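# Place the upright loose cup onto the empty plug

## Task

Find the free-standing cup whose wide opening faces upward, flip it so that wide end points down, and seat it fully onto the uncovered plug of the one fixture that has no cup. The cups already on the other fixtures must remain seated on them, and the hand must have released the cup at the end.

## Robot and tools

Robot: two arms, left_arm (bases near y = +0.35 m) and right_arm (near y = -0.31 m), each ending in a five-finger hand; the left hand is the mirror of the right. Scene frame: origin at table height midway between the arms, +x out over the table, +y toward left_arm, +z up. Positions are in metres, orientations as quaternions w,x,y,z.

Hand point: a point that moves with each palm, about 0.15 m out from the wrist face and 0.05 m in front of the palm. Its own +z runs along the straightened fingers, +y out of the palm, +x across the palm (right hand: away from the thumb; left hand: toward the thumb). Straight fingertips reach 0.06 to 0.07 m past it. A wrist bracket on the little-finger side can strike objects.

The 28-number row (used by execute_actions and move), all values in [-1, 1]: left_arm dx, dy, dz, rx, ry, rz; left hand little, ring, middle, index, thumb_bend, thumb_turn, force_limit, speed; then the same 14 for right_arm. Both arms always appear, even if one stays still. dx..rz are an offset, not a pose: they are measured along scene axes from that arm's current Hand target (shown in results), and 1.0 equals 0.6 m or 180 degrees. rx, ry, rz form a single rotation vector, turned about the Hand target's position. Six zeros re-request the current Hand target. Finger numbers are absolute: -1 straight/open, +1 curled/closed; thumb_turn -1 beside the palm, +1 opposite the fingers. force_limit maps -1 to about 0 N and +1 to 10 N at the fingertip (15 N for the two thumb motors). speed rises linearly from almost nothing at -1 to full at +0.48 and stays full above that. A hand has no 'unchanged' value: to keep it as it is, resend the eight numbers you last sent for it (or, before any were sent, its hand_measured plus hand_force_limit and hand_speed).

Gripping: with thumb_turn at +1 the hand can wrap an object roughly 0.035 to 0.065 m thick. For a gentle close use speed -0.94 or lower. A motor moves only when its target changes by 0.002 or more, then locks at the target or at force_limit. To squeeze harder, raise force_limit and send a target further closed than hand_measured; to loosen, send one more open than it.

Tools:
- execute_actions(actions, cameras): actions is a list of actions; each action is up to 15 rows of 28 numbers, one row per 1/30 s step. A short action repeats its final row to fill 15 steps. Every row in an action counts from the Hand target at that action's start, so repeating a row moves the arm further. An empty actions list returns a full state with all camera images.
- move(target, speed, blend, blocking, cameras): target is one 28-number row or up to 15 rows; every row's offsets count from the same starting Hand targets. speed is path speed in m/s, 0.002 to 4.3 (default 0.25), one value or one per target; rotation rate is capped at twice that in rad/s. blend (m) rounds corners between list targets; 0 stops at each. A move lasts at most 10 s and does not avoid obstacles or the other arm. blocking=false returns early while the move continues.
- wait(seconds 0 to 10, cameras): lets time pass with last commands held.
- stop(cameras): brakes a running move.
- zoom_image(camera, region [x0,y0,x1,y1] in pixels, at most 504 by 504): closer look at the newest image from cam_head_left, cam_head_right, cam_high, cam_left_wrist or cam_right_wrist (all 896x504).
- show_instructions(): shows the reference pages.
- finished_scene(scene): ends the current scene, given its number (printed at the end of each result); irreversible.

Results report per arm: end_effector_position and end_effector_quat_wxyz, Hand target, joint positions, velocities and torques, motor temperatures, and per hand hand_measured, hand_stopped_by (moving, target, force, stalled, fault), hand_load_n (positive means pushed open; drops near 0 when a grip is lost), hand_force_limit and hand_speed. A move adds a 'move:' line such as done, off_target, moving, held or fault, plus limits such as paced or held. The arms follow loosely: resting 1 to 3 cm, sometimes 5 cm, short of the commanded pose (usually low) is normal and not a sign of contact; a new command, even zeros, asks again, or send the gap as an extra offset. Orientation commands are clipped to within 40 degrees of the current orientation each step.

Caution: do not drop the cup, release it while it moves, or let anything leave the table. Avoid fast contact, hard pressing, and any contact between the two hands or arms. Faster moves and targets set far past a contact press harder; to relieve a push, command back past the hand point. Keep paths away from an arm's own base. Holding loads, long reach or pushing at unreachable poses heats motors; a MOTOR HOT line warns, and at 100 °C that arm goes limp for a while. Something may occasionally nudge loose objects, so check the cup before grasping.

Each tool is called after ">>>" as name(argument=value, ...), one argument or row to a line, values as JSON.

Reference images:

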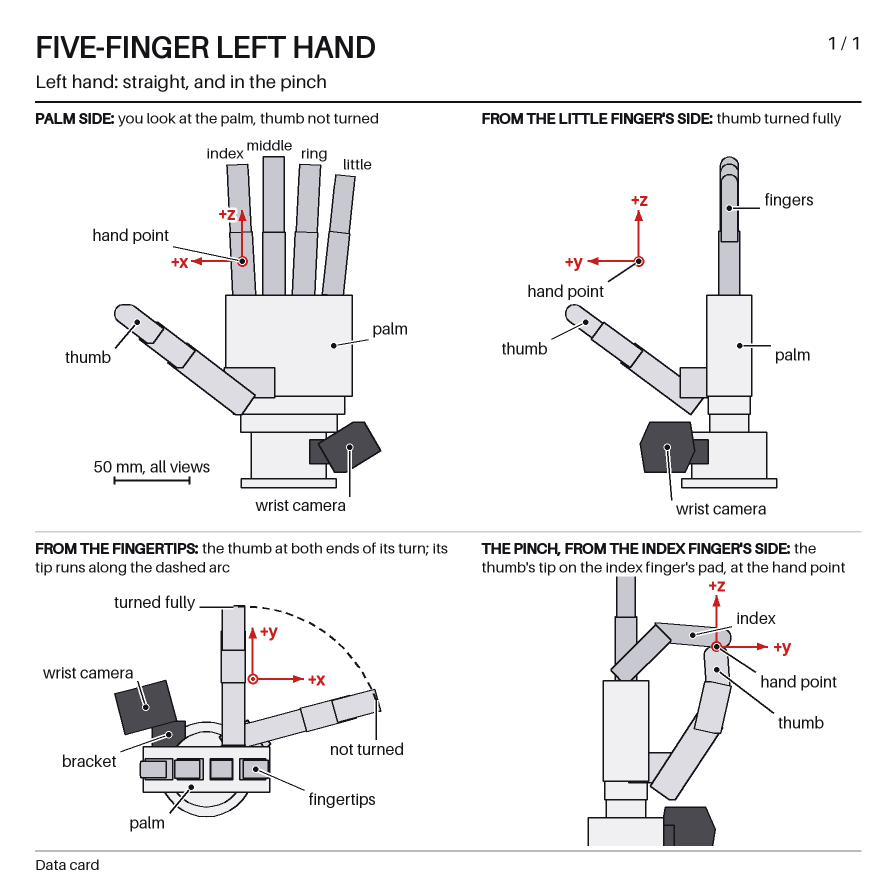

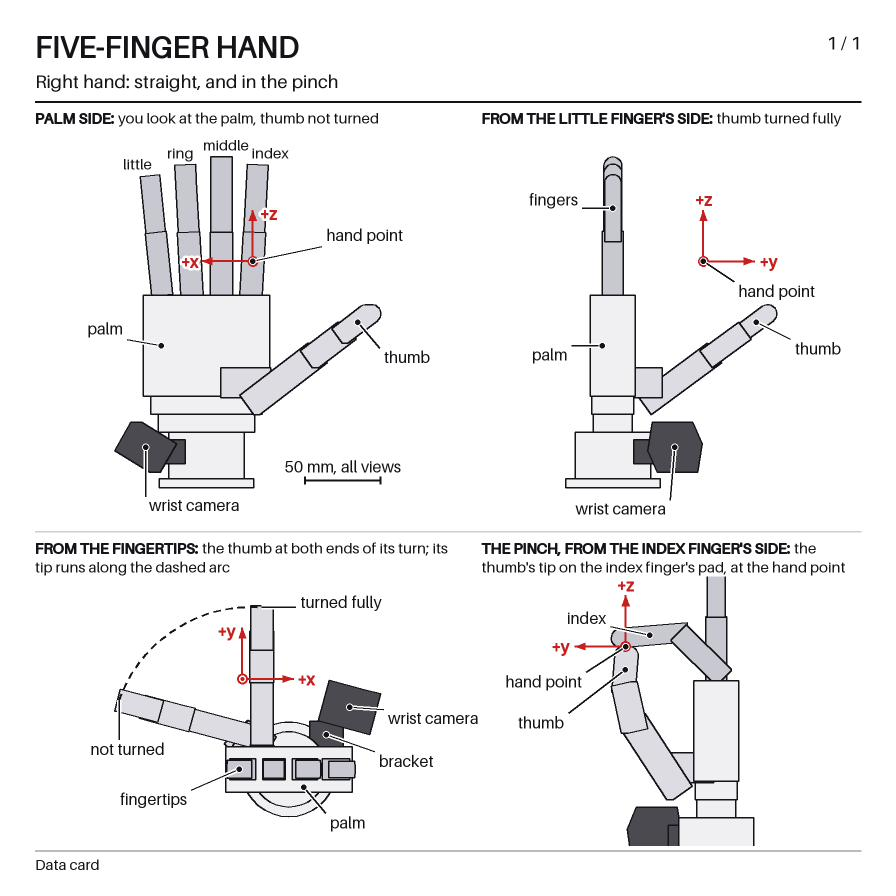

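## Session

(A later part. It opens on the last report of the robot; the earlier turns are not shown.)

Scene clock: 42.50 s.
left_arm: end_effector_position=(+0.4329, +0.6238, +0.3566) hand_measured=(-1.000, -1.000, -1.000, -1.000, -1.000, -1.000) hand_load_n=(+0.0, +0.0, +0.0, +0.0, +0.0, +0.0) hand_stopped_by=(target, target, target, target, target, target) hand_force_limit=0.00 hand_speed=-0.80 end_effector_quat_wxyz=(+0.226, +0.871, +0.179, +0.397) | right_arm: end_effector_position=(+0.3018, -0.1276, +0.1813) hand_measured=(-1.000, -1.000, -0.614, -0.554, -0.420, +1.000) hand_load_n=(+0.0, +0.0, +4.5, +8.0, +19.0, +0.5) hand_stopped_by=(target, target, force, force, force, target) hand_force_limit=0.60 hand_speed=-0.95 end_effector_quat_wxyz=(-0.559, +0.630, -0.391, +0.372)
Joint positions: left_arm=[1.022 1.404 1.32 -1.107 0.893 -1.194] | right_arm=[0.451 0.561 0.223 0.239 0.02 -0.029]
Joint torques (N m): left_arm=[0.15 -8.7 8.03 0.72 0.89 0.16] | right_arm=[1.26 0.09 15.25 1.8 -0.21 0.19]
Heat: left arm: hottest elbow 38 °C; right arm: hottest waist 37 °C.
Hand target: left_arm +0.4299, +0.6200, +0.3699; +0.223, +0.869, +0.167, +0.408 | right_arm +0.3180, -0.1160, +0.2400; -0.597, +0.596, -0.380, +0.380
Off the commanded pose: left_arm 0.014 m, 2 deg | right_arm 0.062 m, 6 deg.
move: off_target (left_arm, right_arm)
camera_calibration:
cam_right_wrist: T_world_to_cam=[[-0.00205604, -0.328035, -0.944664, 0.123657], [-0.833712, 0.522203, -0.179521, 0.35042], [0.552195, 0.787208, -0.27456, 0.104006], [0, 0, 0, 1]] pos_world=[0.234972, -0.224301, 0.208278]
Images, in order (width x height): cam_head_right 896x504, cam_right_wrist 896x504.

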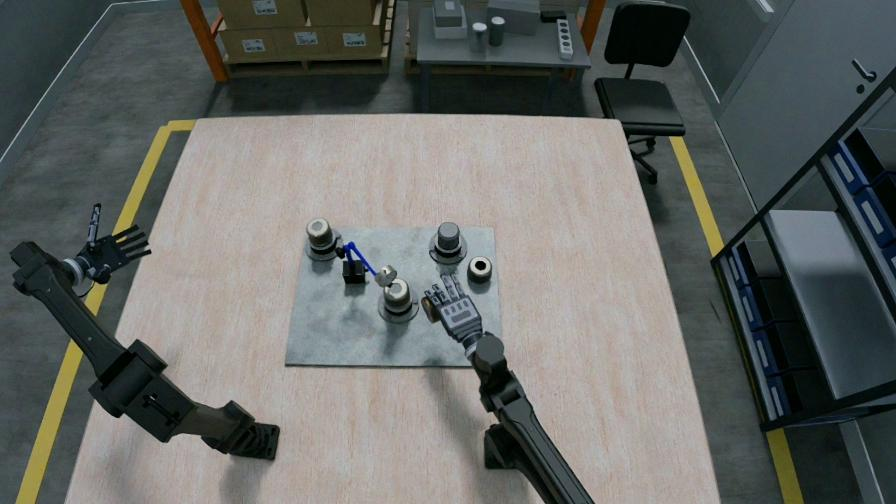

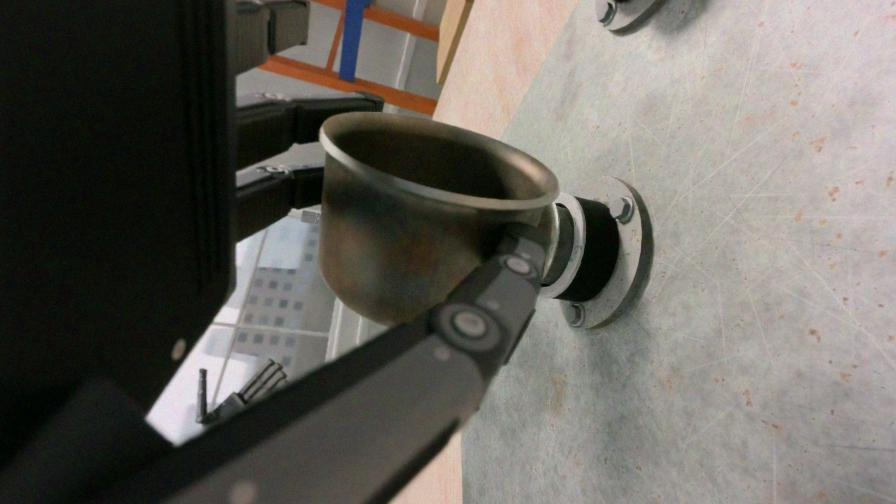

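>>> move(
  target=[
    [0,0,0,0,0,0,-1,-1,-1,-1,-1,-1,0,-0.8, 0.187,-0.073,0.03,0.5091,-0.0041,-0.1865,-1,-1,0.25,0.3,0.1,1,0.6,-0.95],
    [0,0,0,0,0,0,-1,-1,-1,-1,-1,-1,0,-0.8, 0.44,-0.05,0.0,0.5091,-0.0041,-0.1865,-1,-1,0.25,0.3,0.1,1,0.6,-0.95],
  ],
  speed=[0.18,0.1],
  blend=0.03,
  cameras=["cam_right_wrist","cam_head_right","cam_high"],
)

>>> zoom_image(
  camera="cam_high",
  region=[370, 95, 490, 215],
)

>>> zoom_image(
  camera="cam_head_right",
  region=[415, 190, 515, 290],
)

Scene clock: 52.60 s.
left_arm: end_effector_position=(+0.4329, +0.6238, +0.3566) hand_measured=(-1.000, -1.000, -1.000, -1.000, -1.000, -1.000) hand_load_n=(+0.0, +0.0, +0.0, +0.0, +0.0, +0.0) hand_stopped_by=(target, target, target, target, target, target) hand_force_limit=0.00 hand_speed=-0.80 end_effector_quat_wxyz=(+0.226, +0.871, +0.179, +0.397) | right_arm: end_effector_position=(+0.5670, -0.1526, +0.2036) hand_measured=(-1.000, -1.000, -0.614, -0.554, -0.420, +1.000) hand_load_n=(+0.0, +0.0, +5.0, +8.5, +18.5, -1.0) hand_stopped_by=(target, target, force, force, force, target) hand_force_limit=0.60 hand_speed=-0.95 end_effector_quat_wxyz=(+0.693, +0.103, +0.693, -0.170)
Joint positions: left_arm=[1.022 1.404 1.32 -1.107 0.893 -1.194] | right_arm=[0.425 1.711 0.676 1.063 0.81 1.459]
Joint torques (N m): left_arm=[0.56 -9 8.14 0.59 0.8 0.2] | right_arm=[1.32 -13.39 9.47 1.5 -0.25 0.32]
Heat: left arm: hottest elbow 38 °C; right arm: hottest waist 37 °C.
Hand target: left_arm +0.4299, +0.6200, +0.3699; +0.223, +0.869, +0.167, +0.408 | right_arm +0.5820, -0.1460, +0.2400; +0.718, +0.129, +0.670, -0.139
Off the commanded pose: left_arm 0.014 m, 2 deg | right_arm 0.040 m, 6 deg.
move: off_target (left_arm, right_arm)
camera_calibration:
cam_right_wrist: T_world_to_cam=[[0.317641, 0.87892, -0.355815, 0.0201319], [-0.390187, 0.463162, 0.795761, 0.129379], [0.86421, -0.113932, 0.490062, -0.486718], [0, 0, 0, 1]] pos_world=[0.464713, -0.13307, 0.142731]
Images, in order (width x height): cam_head_right 896x504, cam_high 896x504, cam_right_wrist 896x504.

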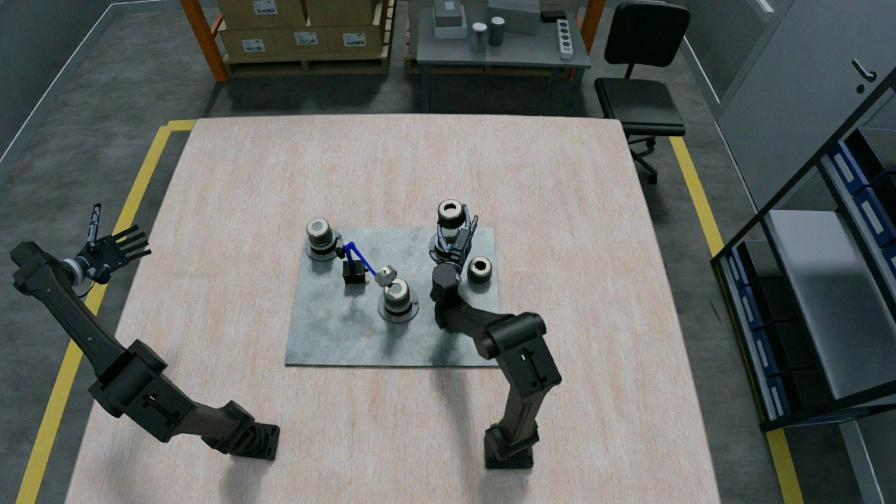

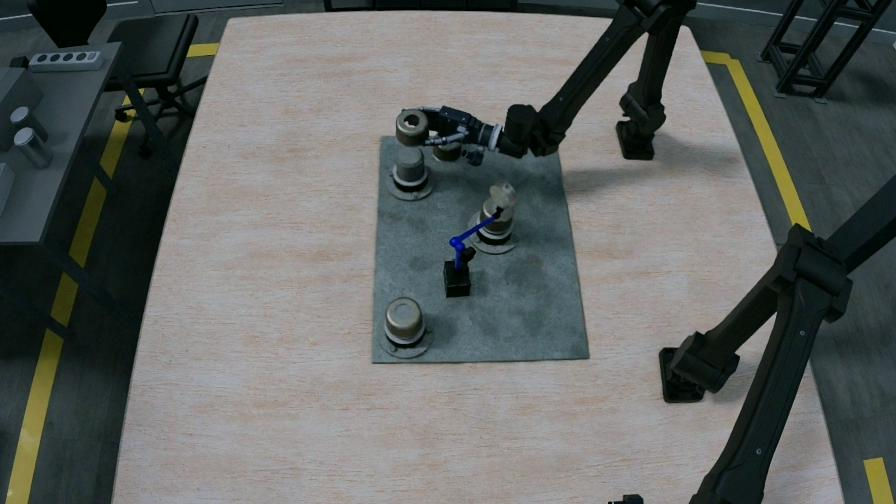

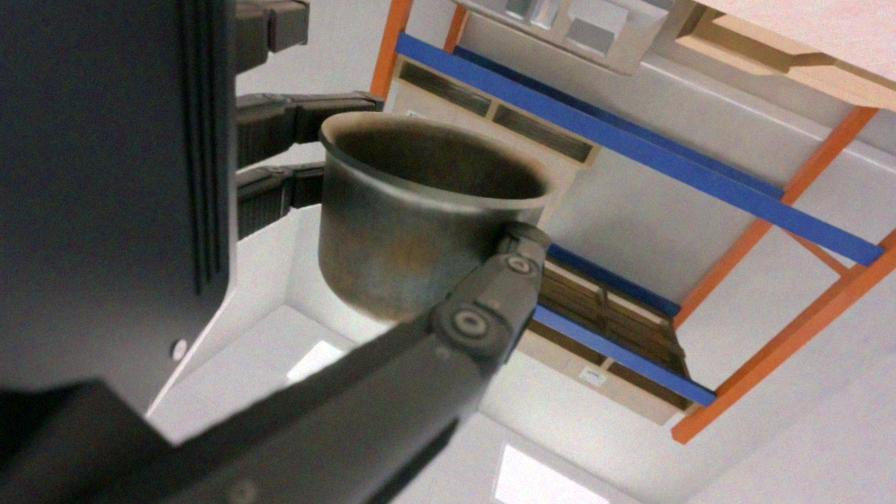

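Scaled by 4.200 from the camera's 896x504 image, which has a finer 1280x720 frame.

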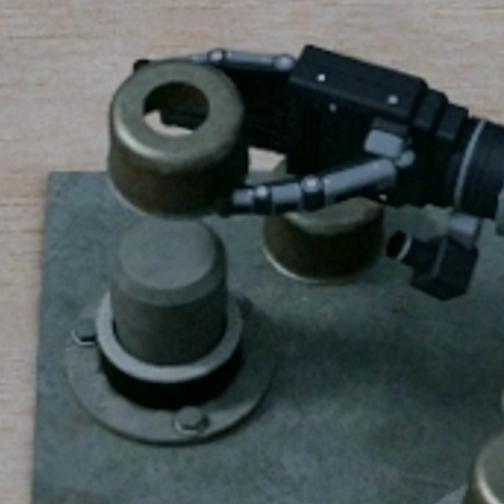

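Scaled by 5.040 from the camera's 896x504 image, which has a finer 1280x720 frame.

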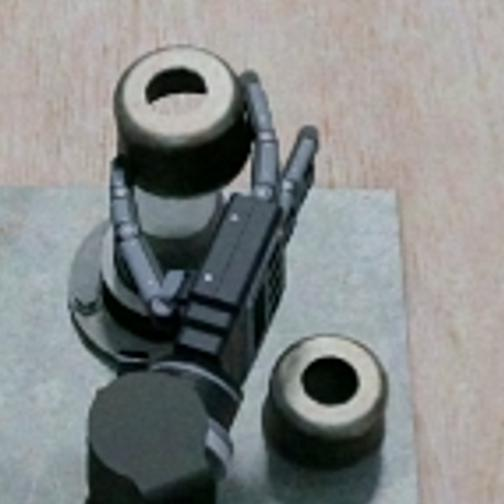

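>>> move(
  target=[0,0,0,0,0,0,-1,-1,-1,-1,-1,-1,0,-0.8, 0.007,0.0,-0.07,0.03,-0.0002,0,-1,-1,0.25,0.3,0.1,1,0.6,-0.95],
  speed=0.07,
  cameras=["cam_right_wrist","cam_head_right","cam_high"],
)

>>> zoom_image(
  camera="cam_high",
  region=[380, 115, 450, 195],
)

>>> zoom_image(
  camera="cam_head_right",
  region=[425, 200, 475, 250],
)

Scene clock: 57.77 s.
left_arm: end_effector_position=(+0.4329, +0.6238, +0.3566) hand_measured=(-1.000, -1.000, -1.000, -1.000, -1.000, -1.000) hand_load_n=(+0.0, +0.0, +0.0, +0.0, -0.5, +0.0) hand_stopped_by=(target, target, target, target, target, target) hand_force_limit=0.00 hand_speed=-0.80 end_effector_quat_wxyz=(+0.226, +0.871, +0.179, +0.397) | right_arm: end_effector_position=(+0.5712, -0.1482, +0.1512) hand_measured=(-1.000, -1.000, -0.614, -0.554, -0.420, +1.000) hand_load_n=(+0.0, +0.0, +5.0, +8.5, +18.5, -0.5) hand_stopped_by=(target, target, force, force, force, target) hand_force_limit=0.60 hand_speed=-0.95 end_effector_quat_wxyz=(+0.675, +0.121, +0.715, -0.141)
Joint positions: left_arm=[1.022 1.404 1.32 -1.107 0.893 -1.194] | right_arm=[0.43 1.825 0.682 1.071 0.8 1.585]
Joint torques (N m): left_arm=[0.26 -10.05 7.75 0.79 0.94 0.23] | right_arm=[1.55 -14.39 8.53 3.69 0.11 0.34]
Heat: left arm: hottest elbow 38 °C; right arm: hottest waist 37 °C.
Hand target: left_arm +0.4299, +0.6200, +0.3699; +0.223, +0.869, +0.167, +0.408 | right_arm +0.5862, -0.1460, +0.1980; +0.711, +0.163, +0.675, -0.108
Off the commanded pose: left_arm 0.014 m, 2 deg | right_arm 0.049 m, 9 deg.
move: off_target (left_arm, right_arm)
camera_calibration:
cam_right_wrist: T_world_to_cam=[[0.29107, 0.907974, -0.301432, 0.00758689], [-0.35963, 0.395808, 0.844986, 0.135966], [0.886535, -0.137546, 0.441743, -0.473086], [0, 0, 0, 1]] pos_world=[0.466097, -0.125776, 0.0963802]
Images, in order (width x height): cam_head_right 896x504, cam_high 896x504, cam_right_wrist 896x504.

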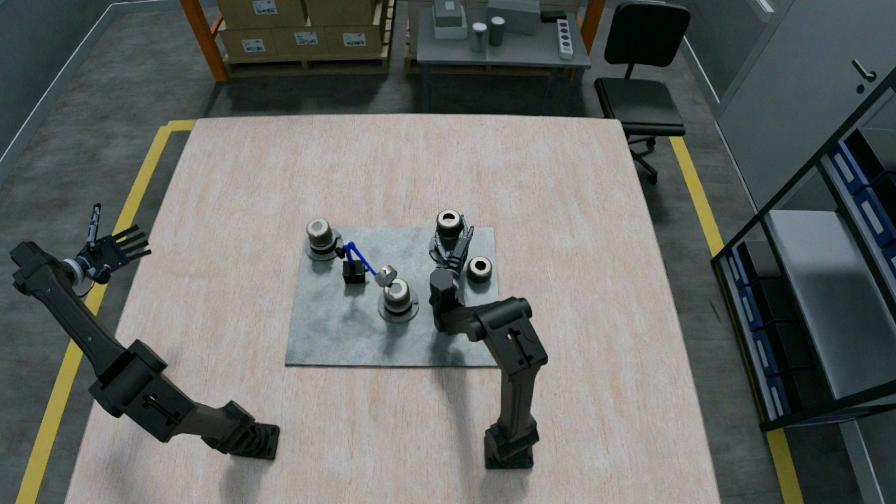

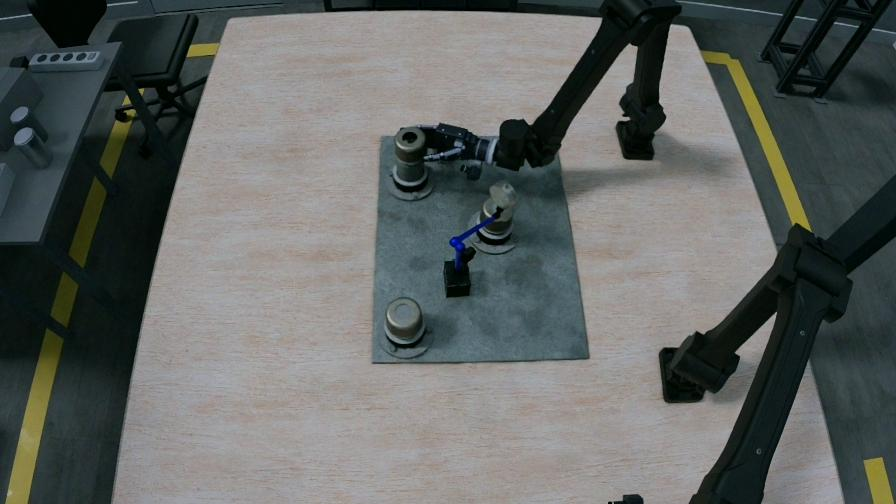

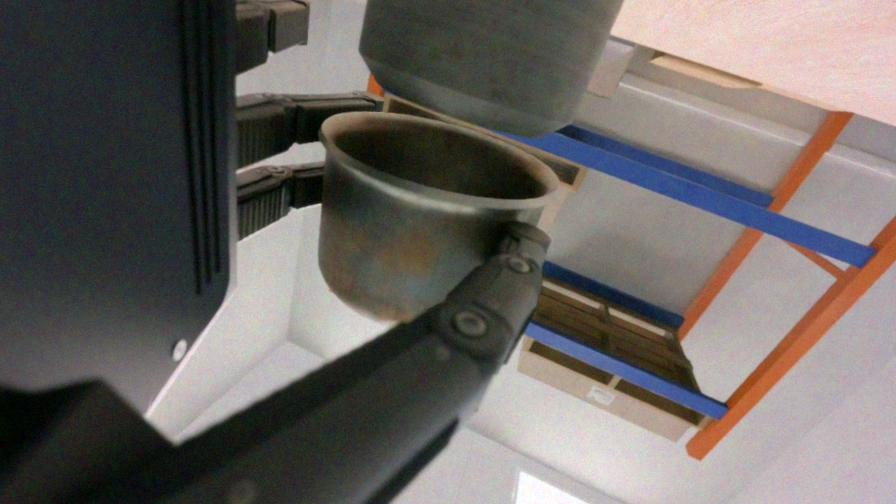

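Scaled by 6.300 from the camera's 896x504 image, which has a finer 1280x720 frame.

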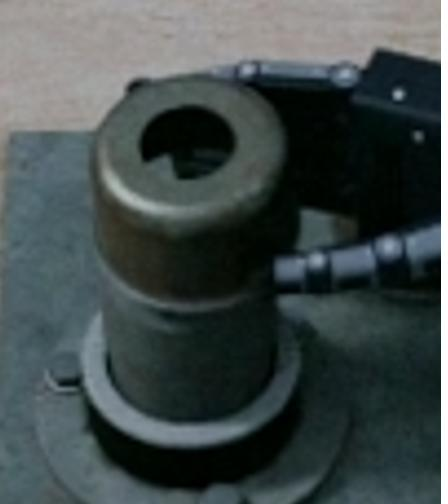

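Scaled by 10.080 from the camera's 896x504 image, which has a finer 1280x720 frame.

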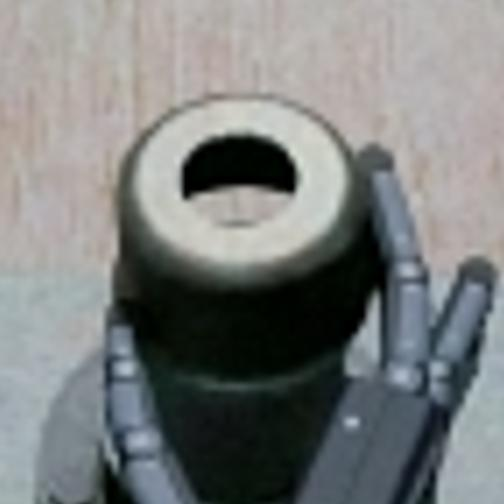

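>>> zoom_image(
  camera="cam_right_wrist",
  region=[270, 0, 670, 340],
)

Scaled by 1.260 from the camera's 896x504 image, which has a finer 1280x720 frame.

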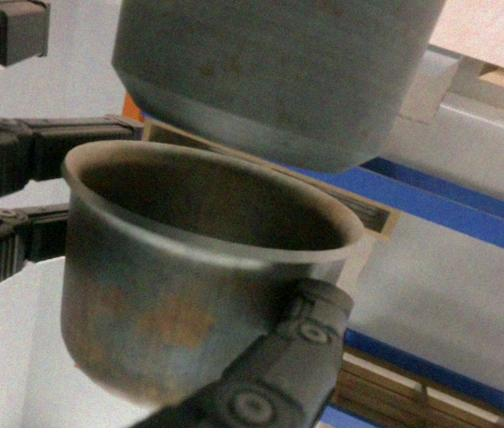

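>>> move(
  target=[0,0,0,0,0,0,-1,-1,-1,-1,-1,-1,0,-0.8, 0.0,0.003,-0.015,0.0087,-0.0155,0,-1,-1,0.25,0.3,0.1,1,0.6,-0.95],
  speed=0.06,
  cameras=["cam_right_wrist","cam_head_right","cam_high"],
)

>>> zoom_image(
  camera="cam_high",
  region=[380, 115, 450, 195],
)

>>> zoom_image(
  camera="cam_head_right",
  region=[425, 200, 475, 250],
)

>>> zoom_image(
  camera="cam_right_wrist",
  region=[270, 0, 670, 340],
)

Scene clock: 64.33 s.
left_arm: end_effector_position=(+0.4329, +0.6238, +0.3566) hand_measured=(-1.000, -1.000, -1.000, -1.000, -1.000, -1.000) hand_load_n=(+0.0, +0.0, +0.0, +0.0, +0.0, +0.0) hand_stopped_by=(target, target, target, target, target, target) hand_force_limit=0.00 hand_speed=-0.80 end_effector_quat_wxyz=(+0.226, +0.871, +0.179, +0.397) | right_arm: end_effector_position=(+0.5743, -0.1482, +0.1470) hand_measured=(-1.000, -1.000, -0.614, -0.554, -0.420, +1.000) hand_load_n=(+0.0, +0.0, +5.0, +8.0, +18.5, -1.0) hand_stopped_by=(target, target, force, force, force, target) hand_force_limit=0.60 hand_speed=-0.95 end_effector_quat_wxyz=(+0.692, +0.138, +0.697, -0.128)
Joint positions: left_arm=[1.022 1.404 1.32 -1.107 0.893 -1.194] | right_arm=[0.43 1.892 0.697 1.181 0.806 1.594]
Joint torques (N m): left_arm=[0.21 -8.12 8.31 0.4 0.89 0.18] | right_arm=[1.96 -14.8 7.73 3.64 0.06 0.3]
Heat: left arm: hottest elbow 38 °C; right arm: hottest waist 37 °C.
Hand target: left_arm +0.4299, +0.6200, +0.3699; +0.223, +0.869, +0.167, +0.408 | right_arm +0.5862, -0.1442, +0.1890; +0.725, +0.175, +0.659, -0.094
Off the commanded pose: left_arm 0.014 m, 2 deg | right_arm 0.044 m, 8 deg.
move: off_target (left_arm, right_arm)
camera_calibration:
cam_right_wrist: T_world_to_cam=[[0.312706, 0.915065, -0.254699, -0.0128739], [-0.404675, 0.37094, 0.835848, 0.164092], [0.859333, -0.158304, 0.486299, -0.46803], [0, 0, 0, 1]] pos_world=[0.472623, -0.123179, 0.0871674]
Images, in order (width x height): cam_head_right 896x504, cam_high 896x504, cam_right_wrist 896x504.

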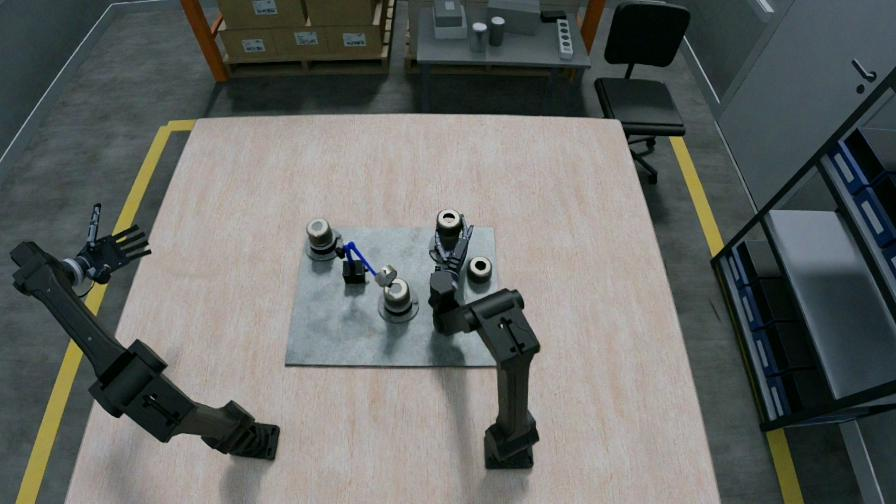

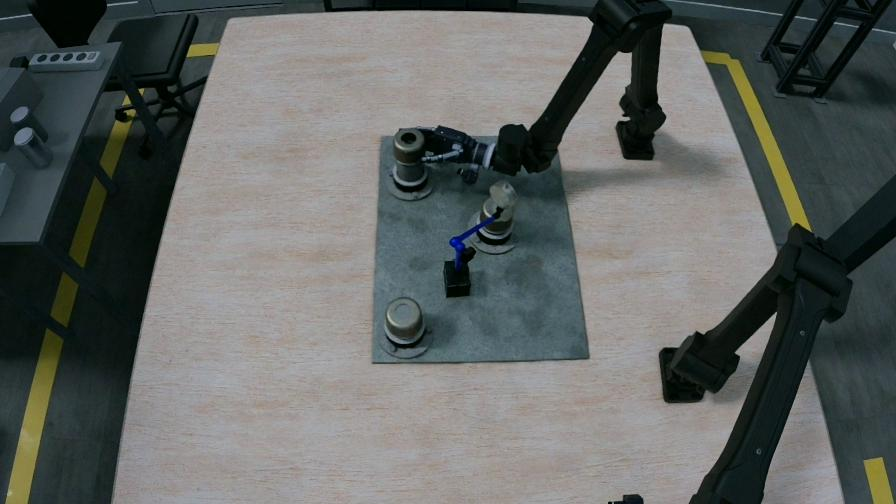

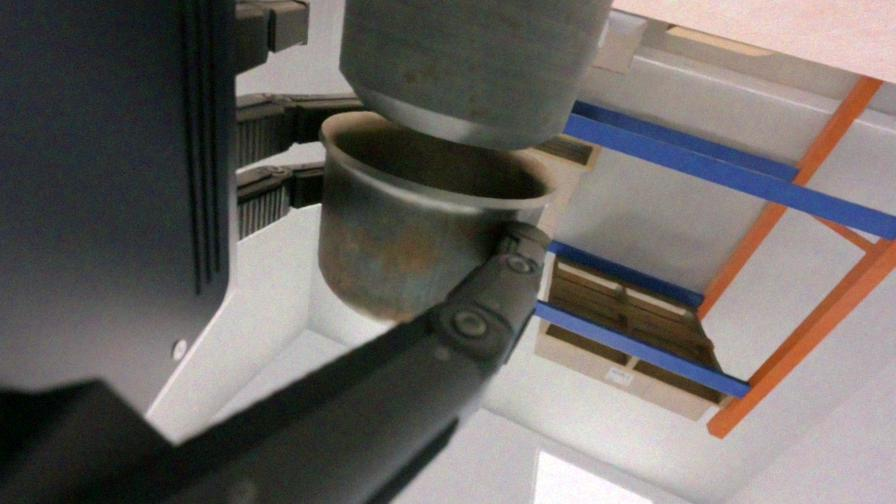

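Scaled by 6.300 from the camera's 896x504 image, which has a finer 1280x720 frame.

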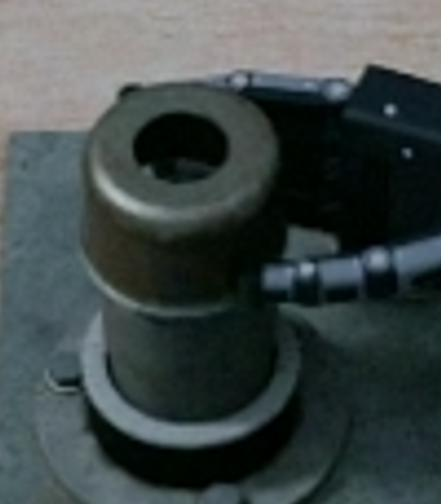

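Scaled by 10.080 from the camera's 896x504 image, which has a finer 1280x720 frame.

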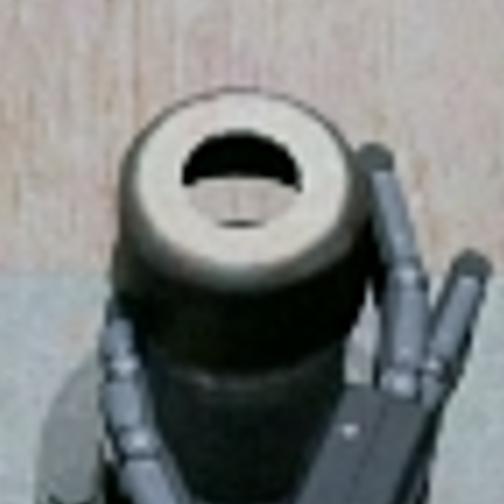

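Scaled by 1.260 from the camera's 896x504 image, which has a finer 1280x720 frame.

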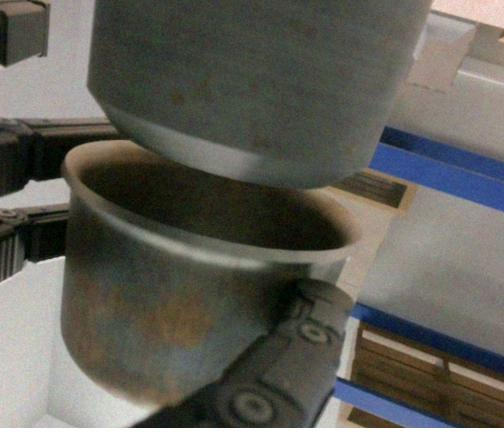

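>>> move(
  target=[0,0,0,0,0,0,-1,-1,-1,-1,-1,-1,0,-0.8, -0.012,-0.001,-0.022,0,0,0,-1,-1,0.25,0.3,0.1,1,0.6,-0.95],
  speed=0.06,
  cameras=["cam_right_wrist","cam_head_right","cam_high"],
)

>>> zoom_image(
  camera="cam_high",
  region=[380, 115, 450, 195],
)

>>> zoom_image(
  camera="cam_head_right",
  region=[425, 200, 475, 250],
)

>>> zoom_image(
  camera="cam_right_wrist",
  region=[270, 0, 670, 340],
)

Scene clock: 68.17 s.
left_arm: end_effector_position=(+0.4329, +0.6238, +0.3566) hand_measured=(-1.000, -1.000, -1.000, -1.000, -1.000, -1.000) hand_load_n=(+0.0, +0.0, +0.0, +0.0, +0.0, +0.0) hand_stopped_by=(target, target, target, target, target, target) hand_force_limit=0.00 hand_speed=-0.80 end_effector_quat_wxyz=(+0.226, +0.871, +0.179, +0.397) | right_arm: end_effector_position=(+0.5731, -0.1500, +0.1404) hand_measured=(-1.000, -1.000, -0.614, -0.554, -0.420, +1.000) hand_load_n=(+0.0, +0.0, +5.0, +8.5, +18.5, -1.0) hand_stopped_by=(target, target, force, force, force, target) hand_force_limit=0.60 hand_speed=-0.95 end_effector_quat_wxyz=(+0.696, +0.143, +0.692, -0.127)
Joint positions: left_arm=[1.022 1.404 1.32 -1.107 0.893 -1.194] | right_arm=[0.43 1.925 0.697 1.229 0.812 1.594]
Joint torques (N m): left_arm=[0.56 -9.64 7.92 0.55 0.9 0.24] | right_arm=[2.43 -14.97 6.19 3.62 0.04 0.3]
Heat: left arm: hottest elbow 38 °C; right arm: hottest waist 37 °C.
Hand target: left_arm +0.4299, +0.6200, +0.3699; +0.223, +0.869, +0.167, +0.408 | right_arm +0.5790, -0.1448, +0.1758; +0.725, +0.175, +0.659, -0.094
Off the commanded pose: left_arm 0.014 m, 2 deg | right_arm 0.036 m, 7 deg.
move: off_target (left_arm, right_arm)
camera_calibration:
cam_right_wrist: T_world_to_cam=[[0.321739, 0.914709, -0.244523, -0.0192263], [-0.414063, 0.368179, 0.832464, 0.175153], [0.85149, -0.166588, 0.497205, -0.462431], [0, 0, 0, 1]] pos_world=[0.472465, -0.123936, 0.0794133]
Images, in order (width x height): cam_head_right 896x504, cam_high 896x504, cam_right_wrist 896x504.

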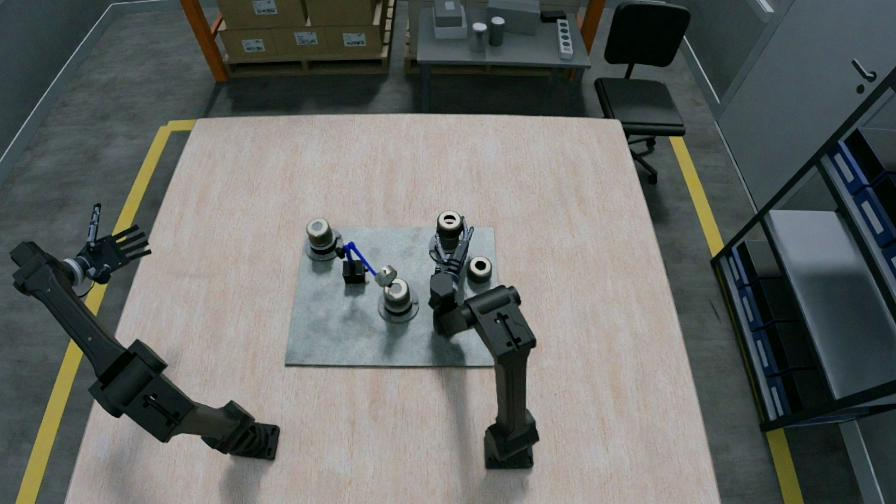

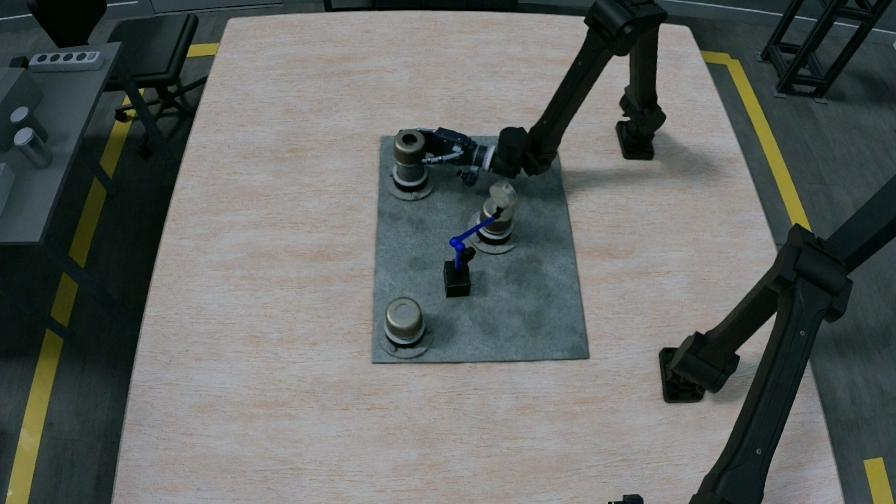

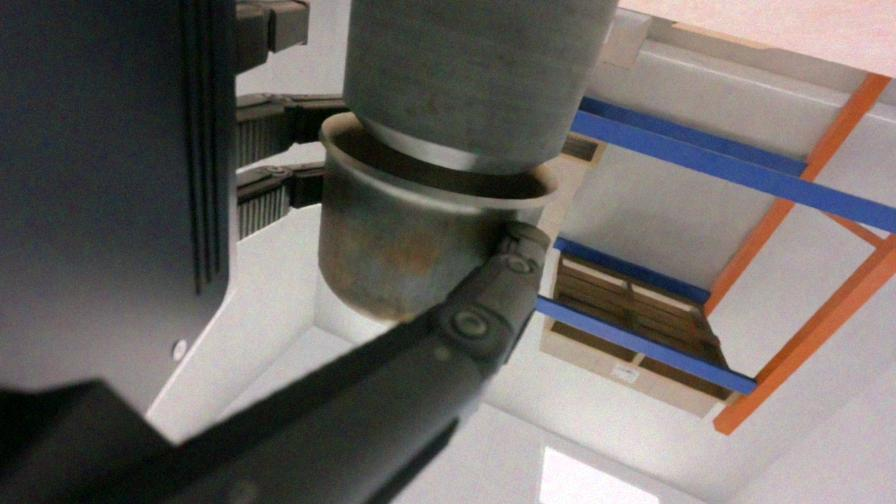

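Scaled by 6.300 from the camera's 896x504 image, which has a finer 1280x720 frame.

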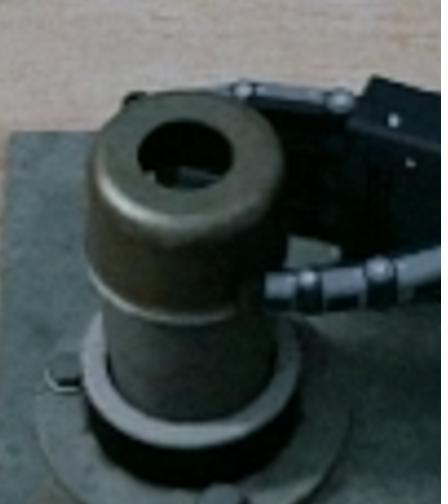

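Scaled by 10.080 from the camera's 896x504 image, which has a finer 1280x720 frame.

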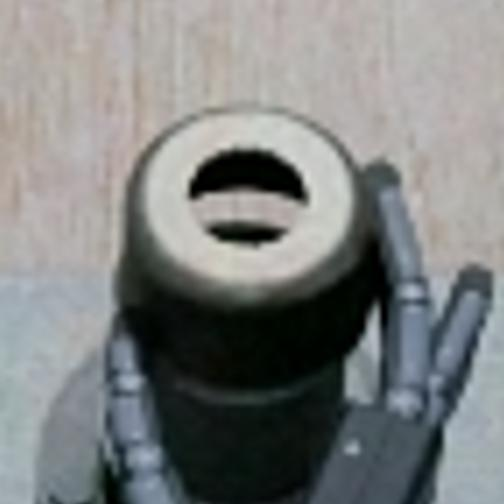

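Scaled by 1.260 from the camera's 896x504 image, which has a finer 1280x720 frame.

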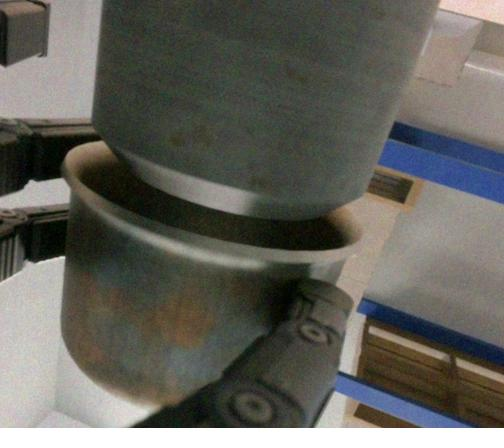

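>>> move(
  target=[0,0,0,0,0,0,-1,-1,-1,-1,-1,-1,0,-0.8, -0.006,0.0,-0.03,0,0.006,0,-1,-1,0.25,0.3,0.1,1,0.6,-0.95],
  speed=0.05,
  cameras=["cam_right_wrist","cam_head_right","cam_high"],
)

>>> zoom_image(
  camera="cam_high",
  region=[380, 115, 450, 195],
)

>>> zoom_image(
  camera="cam_head_right",
  region=[425, 200, 475, 250],
)

>>> zoom_image(
  camera="cam_right_wrist",
  region=[270, 0, 670, 340],
)

Scene clock: 70.60 s.
left_arm: end_effector_position=(+0.4329, +0.6238, +0.3566) hand_measured=(-1.000, -1.000, -1.000, -1.000, -1.000, -1.000) hand_load_n=(+0.0, +0.0, +0.0, +0.0, +0.0, +0.0) hand_stopped_by=(target, target, target, target, target, target) hand_force_limit=0.00 hand_speed=-0.80 end_effector_quat_wxyz=(+0.226, +0.871, +0.179, +0.397) | right_arm: end_effector_position=(+0.5724, -0.1494, +0.1273) hand_measured=(-1.000, -1.000, -0.614, -0.554, -0.420, +1.000) hand_load_n=(+0.0, +0.0, +5.0, +8.5, +18.0, -0.5) hand_stopped_by=(target, target, force, force, force, target) hand_force_limit=0.60 hand_speed=-0.95 end_effector_quat_wxyz=(+0.693, +0.144, +0.695, -0.127)
Joint positions: left_arm=[1.022 1.404 1.32 -1.107 0.893 -1.194] | right_arm=[0.433 1.957 0.699 1.245 0.816 1.603]
Joint torques (N m): left_arm=[-0.21 -9.41 8.08 0.73 0.91 0.2] | right_arm=[2.49 -14.8 5.24 3.62 0.05 0.31]
Heat: left arm: hottest elbow 38 °C; right arm: hottest waist 37 °C.
Hand target: left_arm +0.4299, +0.6200, +0.3699; +0.223, +0.869, +0.167, +0.408 | right_arm +0.5754, -0.1448, +0.1578; +0.719, +0.174, +0.666, -0.096
Off the commanded pose: left_arm 0.014 m, 2 deg | right_arm 0.031 m, 7 deg.
move: off_target (left_arm, right_arm)
camera_calibration:
cam_right_wrist: T_world_to_cam=[[0.321021, 0.914859, -0.244906, -0.0222273], [-0.405846, 0.366533, 0.837223, 0.179992], [0.855707, -0.169372, 0.488956, -0.45689], [0, 0, 0, 1]] pos_world=[0.471149, -0.123023, 0.067262]
Images, in order (width x height): cam_head_right 896x504, cam_high 896x504, cam_right_wrist 896x504.

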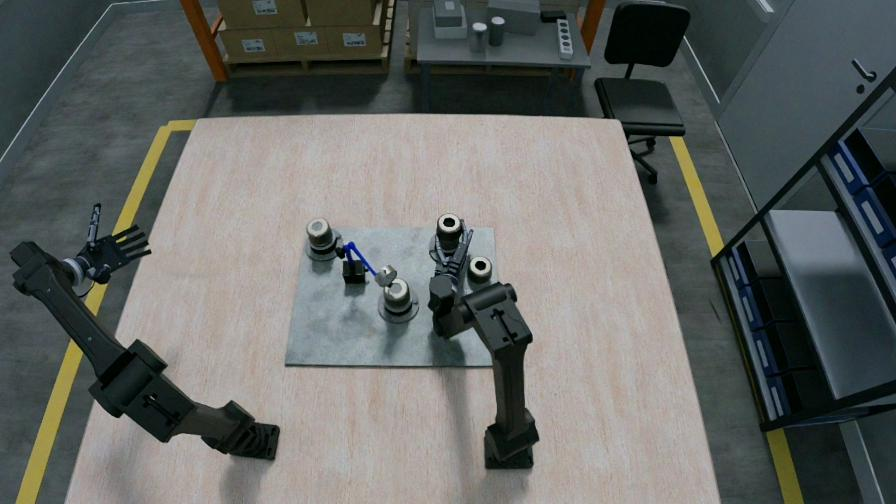

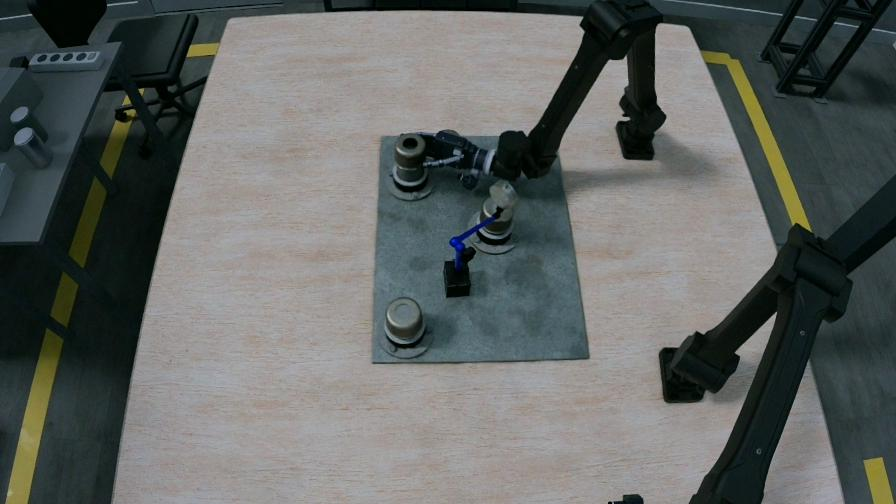

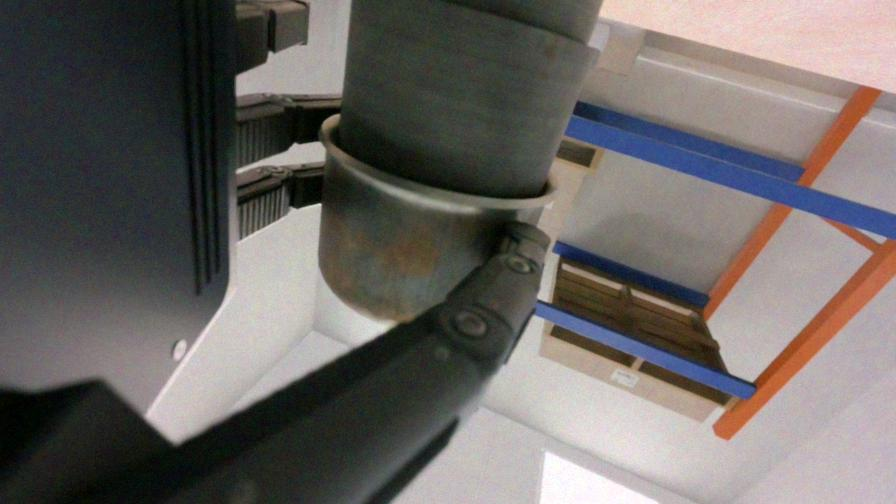

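Scaled by 6.300 from the camera's 896x504 image, which has a finer 1280x720 frame.

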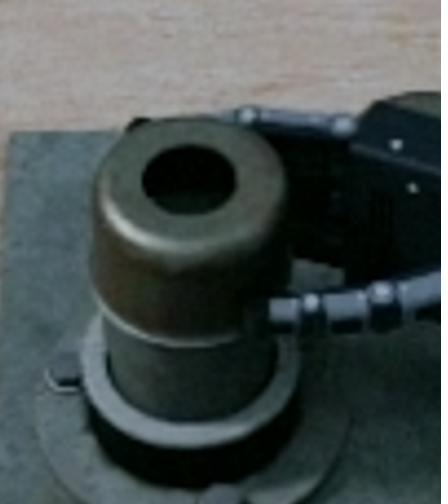

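Scaled by 10.080 from the camera's 896x504 image, which has a finer 1280x720 frame.

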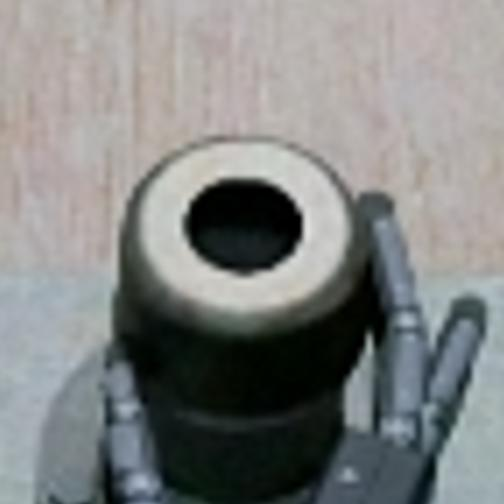

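Scaled by 1.260 from the camera's 896x504 image, which has a finer 1280x720 frame.

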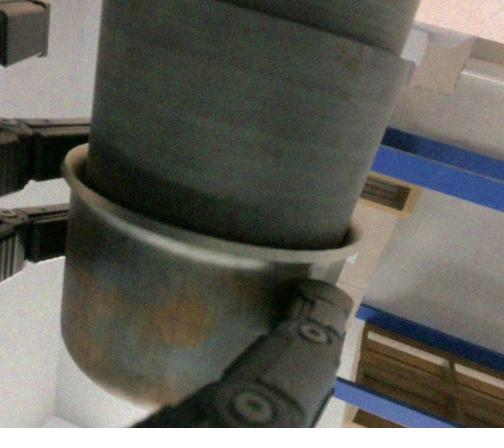

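>>> zoom_image(
  camera="cam_head_right",
  region=[410, 200, 530, 330],
)

>>> zoom_image(
  camera="cam_high",
  region=[380, 100, 540, 220],
)

Scaled by 3.877 from the camera's 896x504 image, which has a finer 1280x720 frame.

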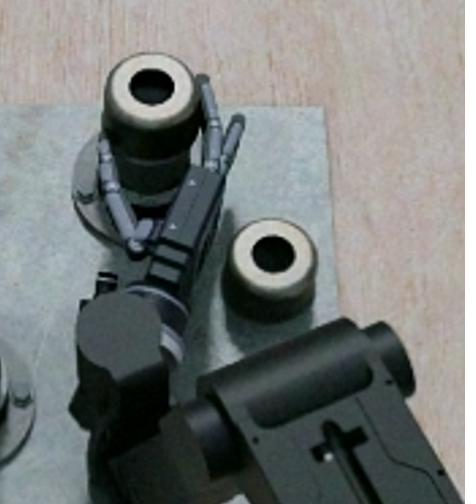

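Scaled by 3.150 from the camera's 896x504 image, which has a finer 1280x720 frame.

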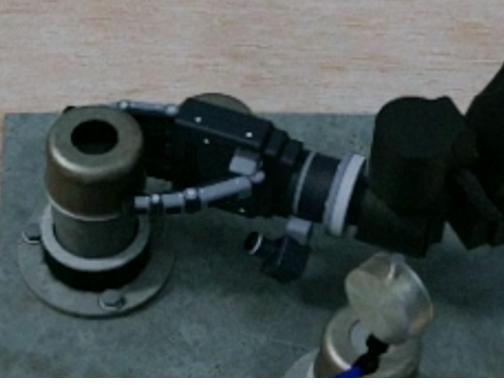

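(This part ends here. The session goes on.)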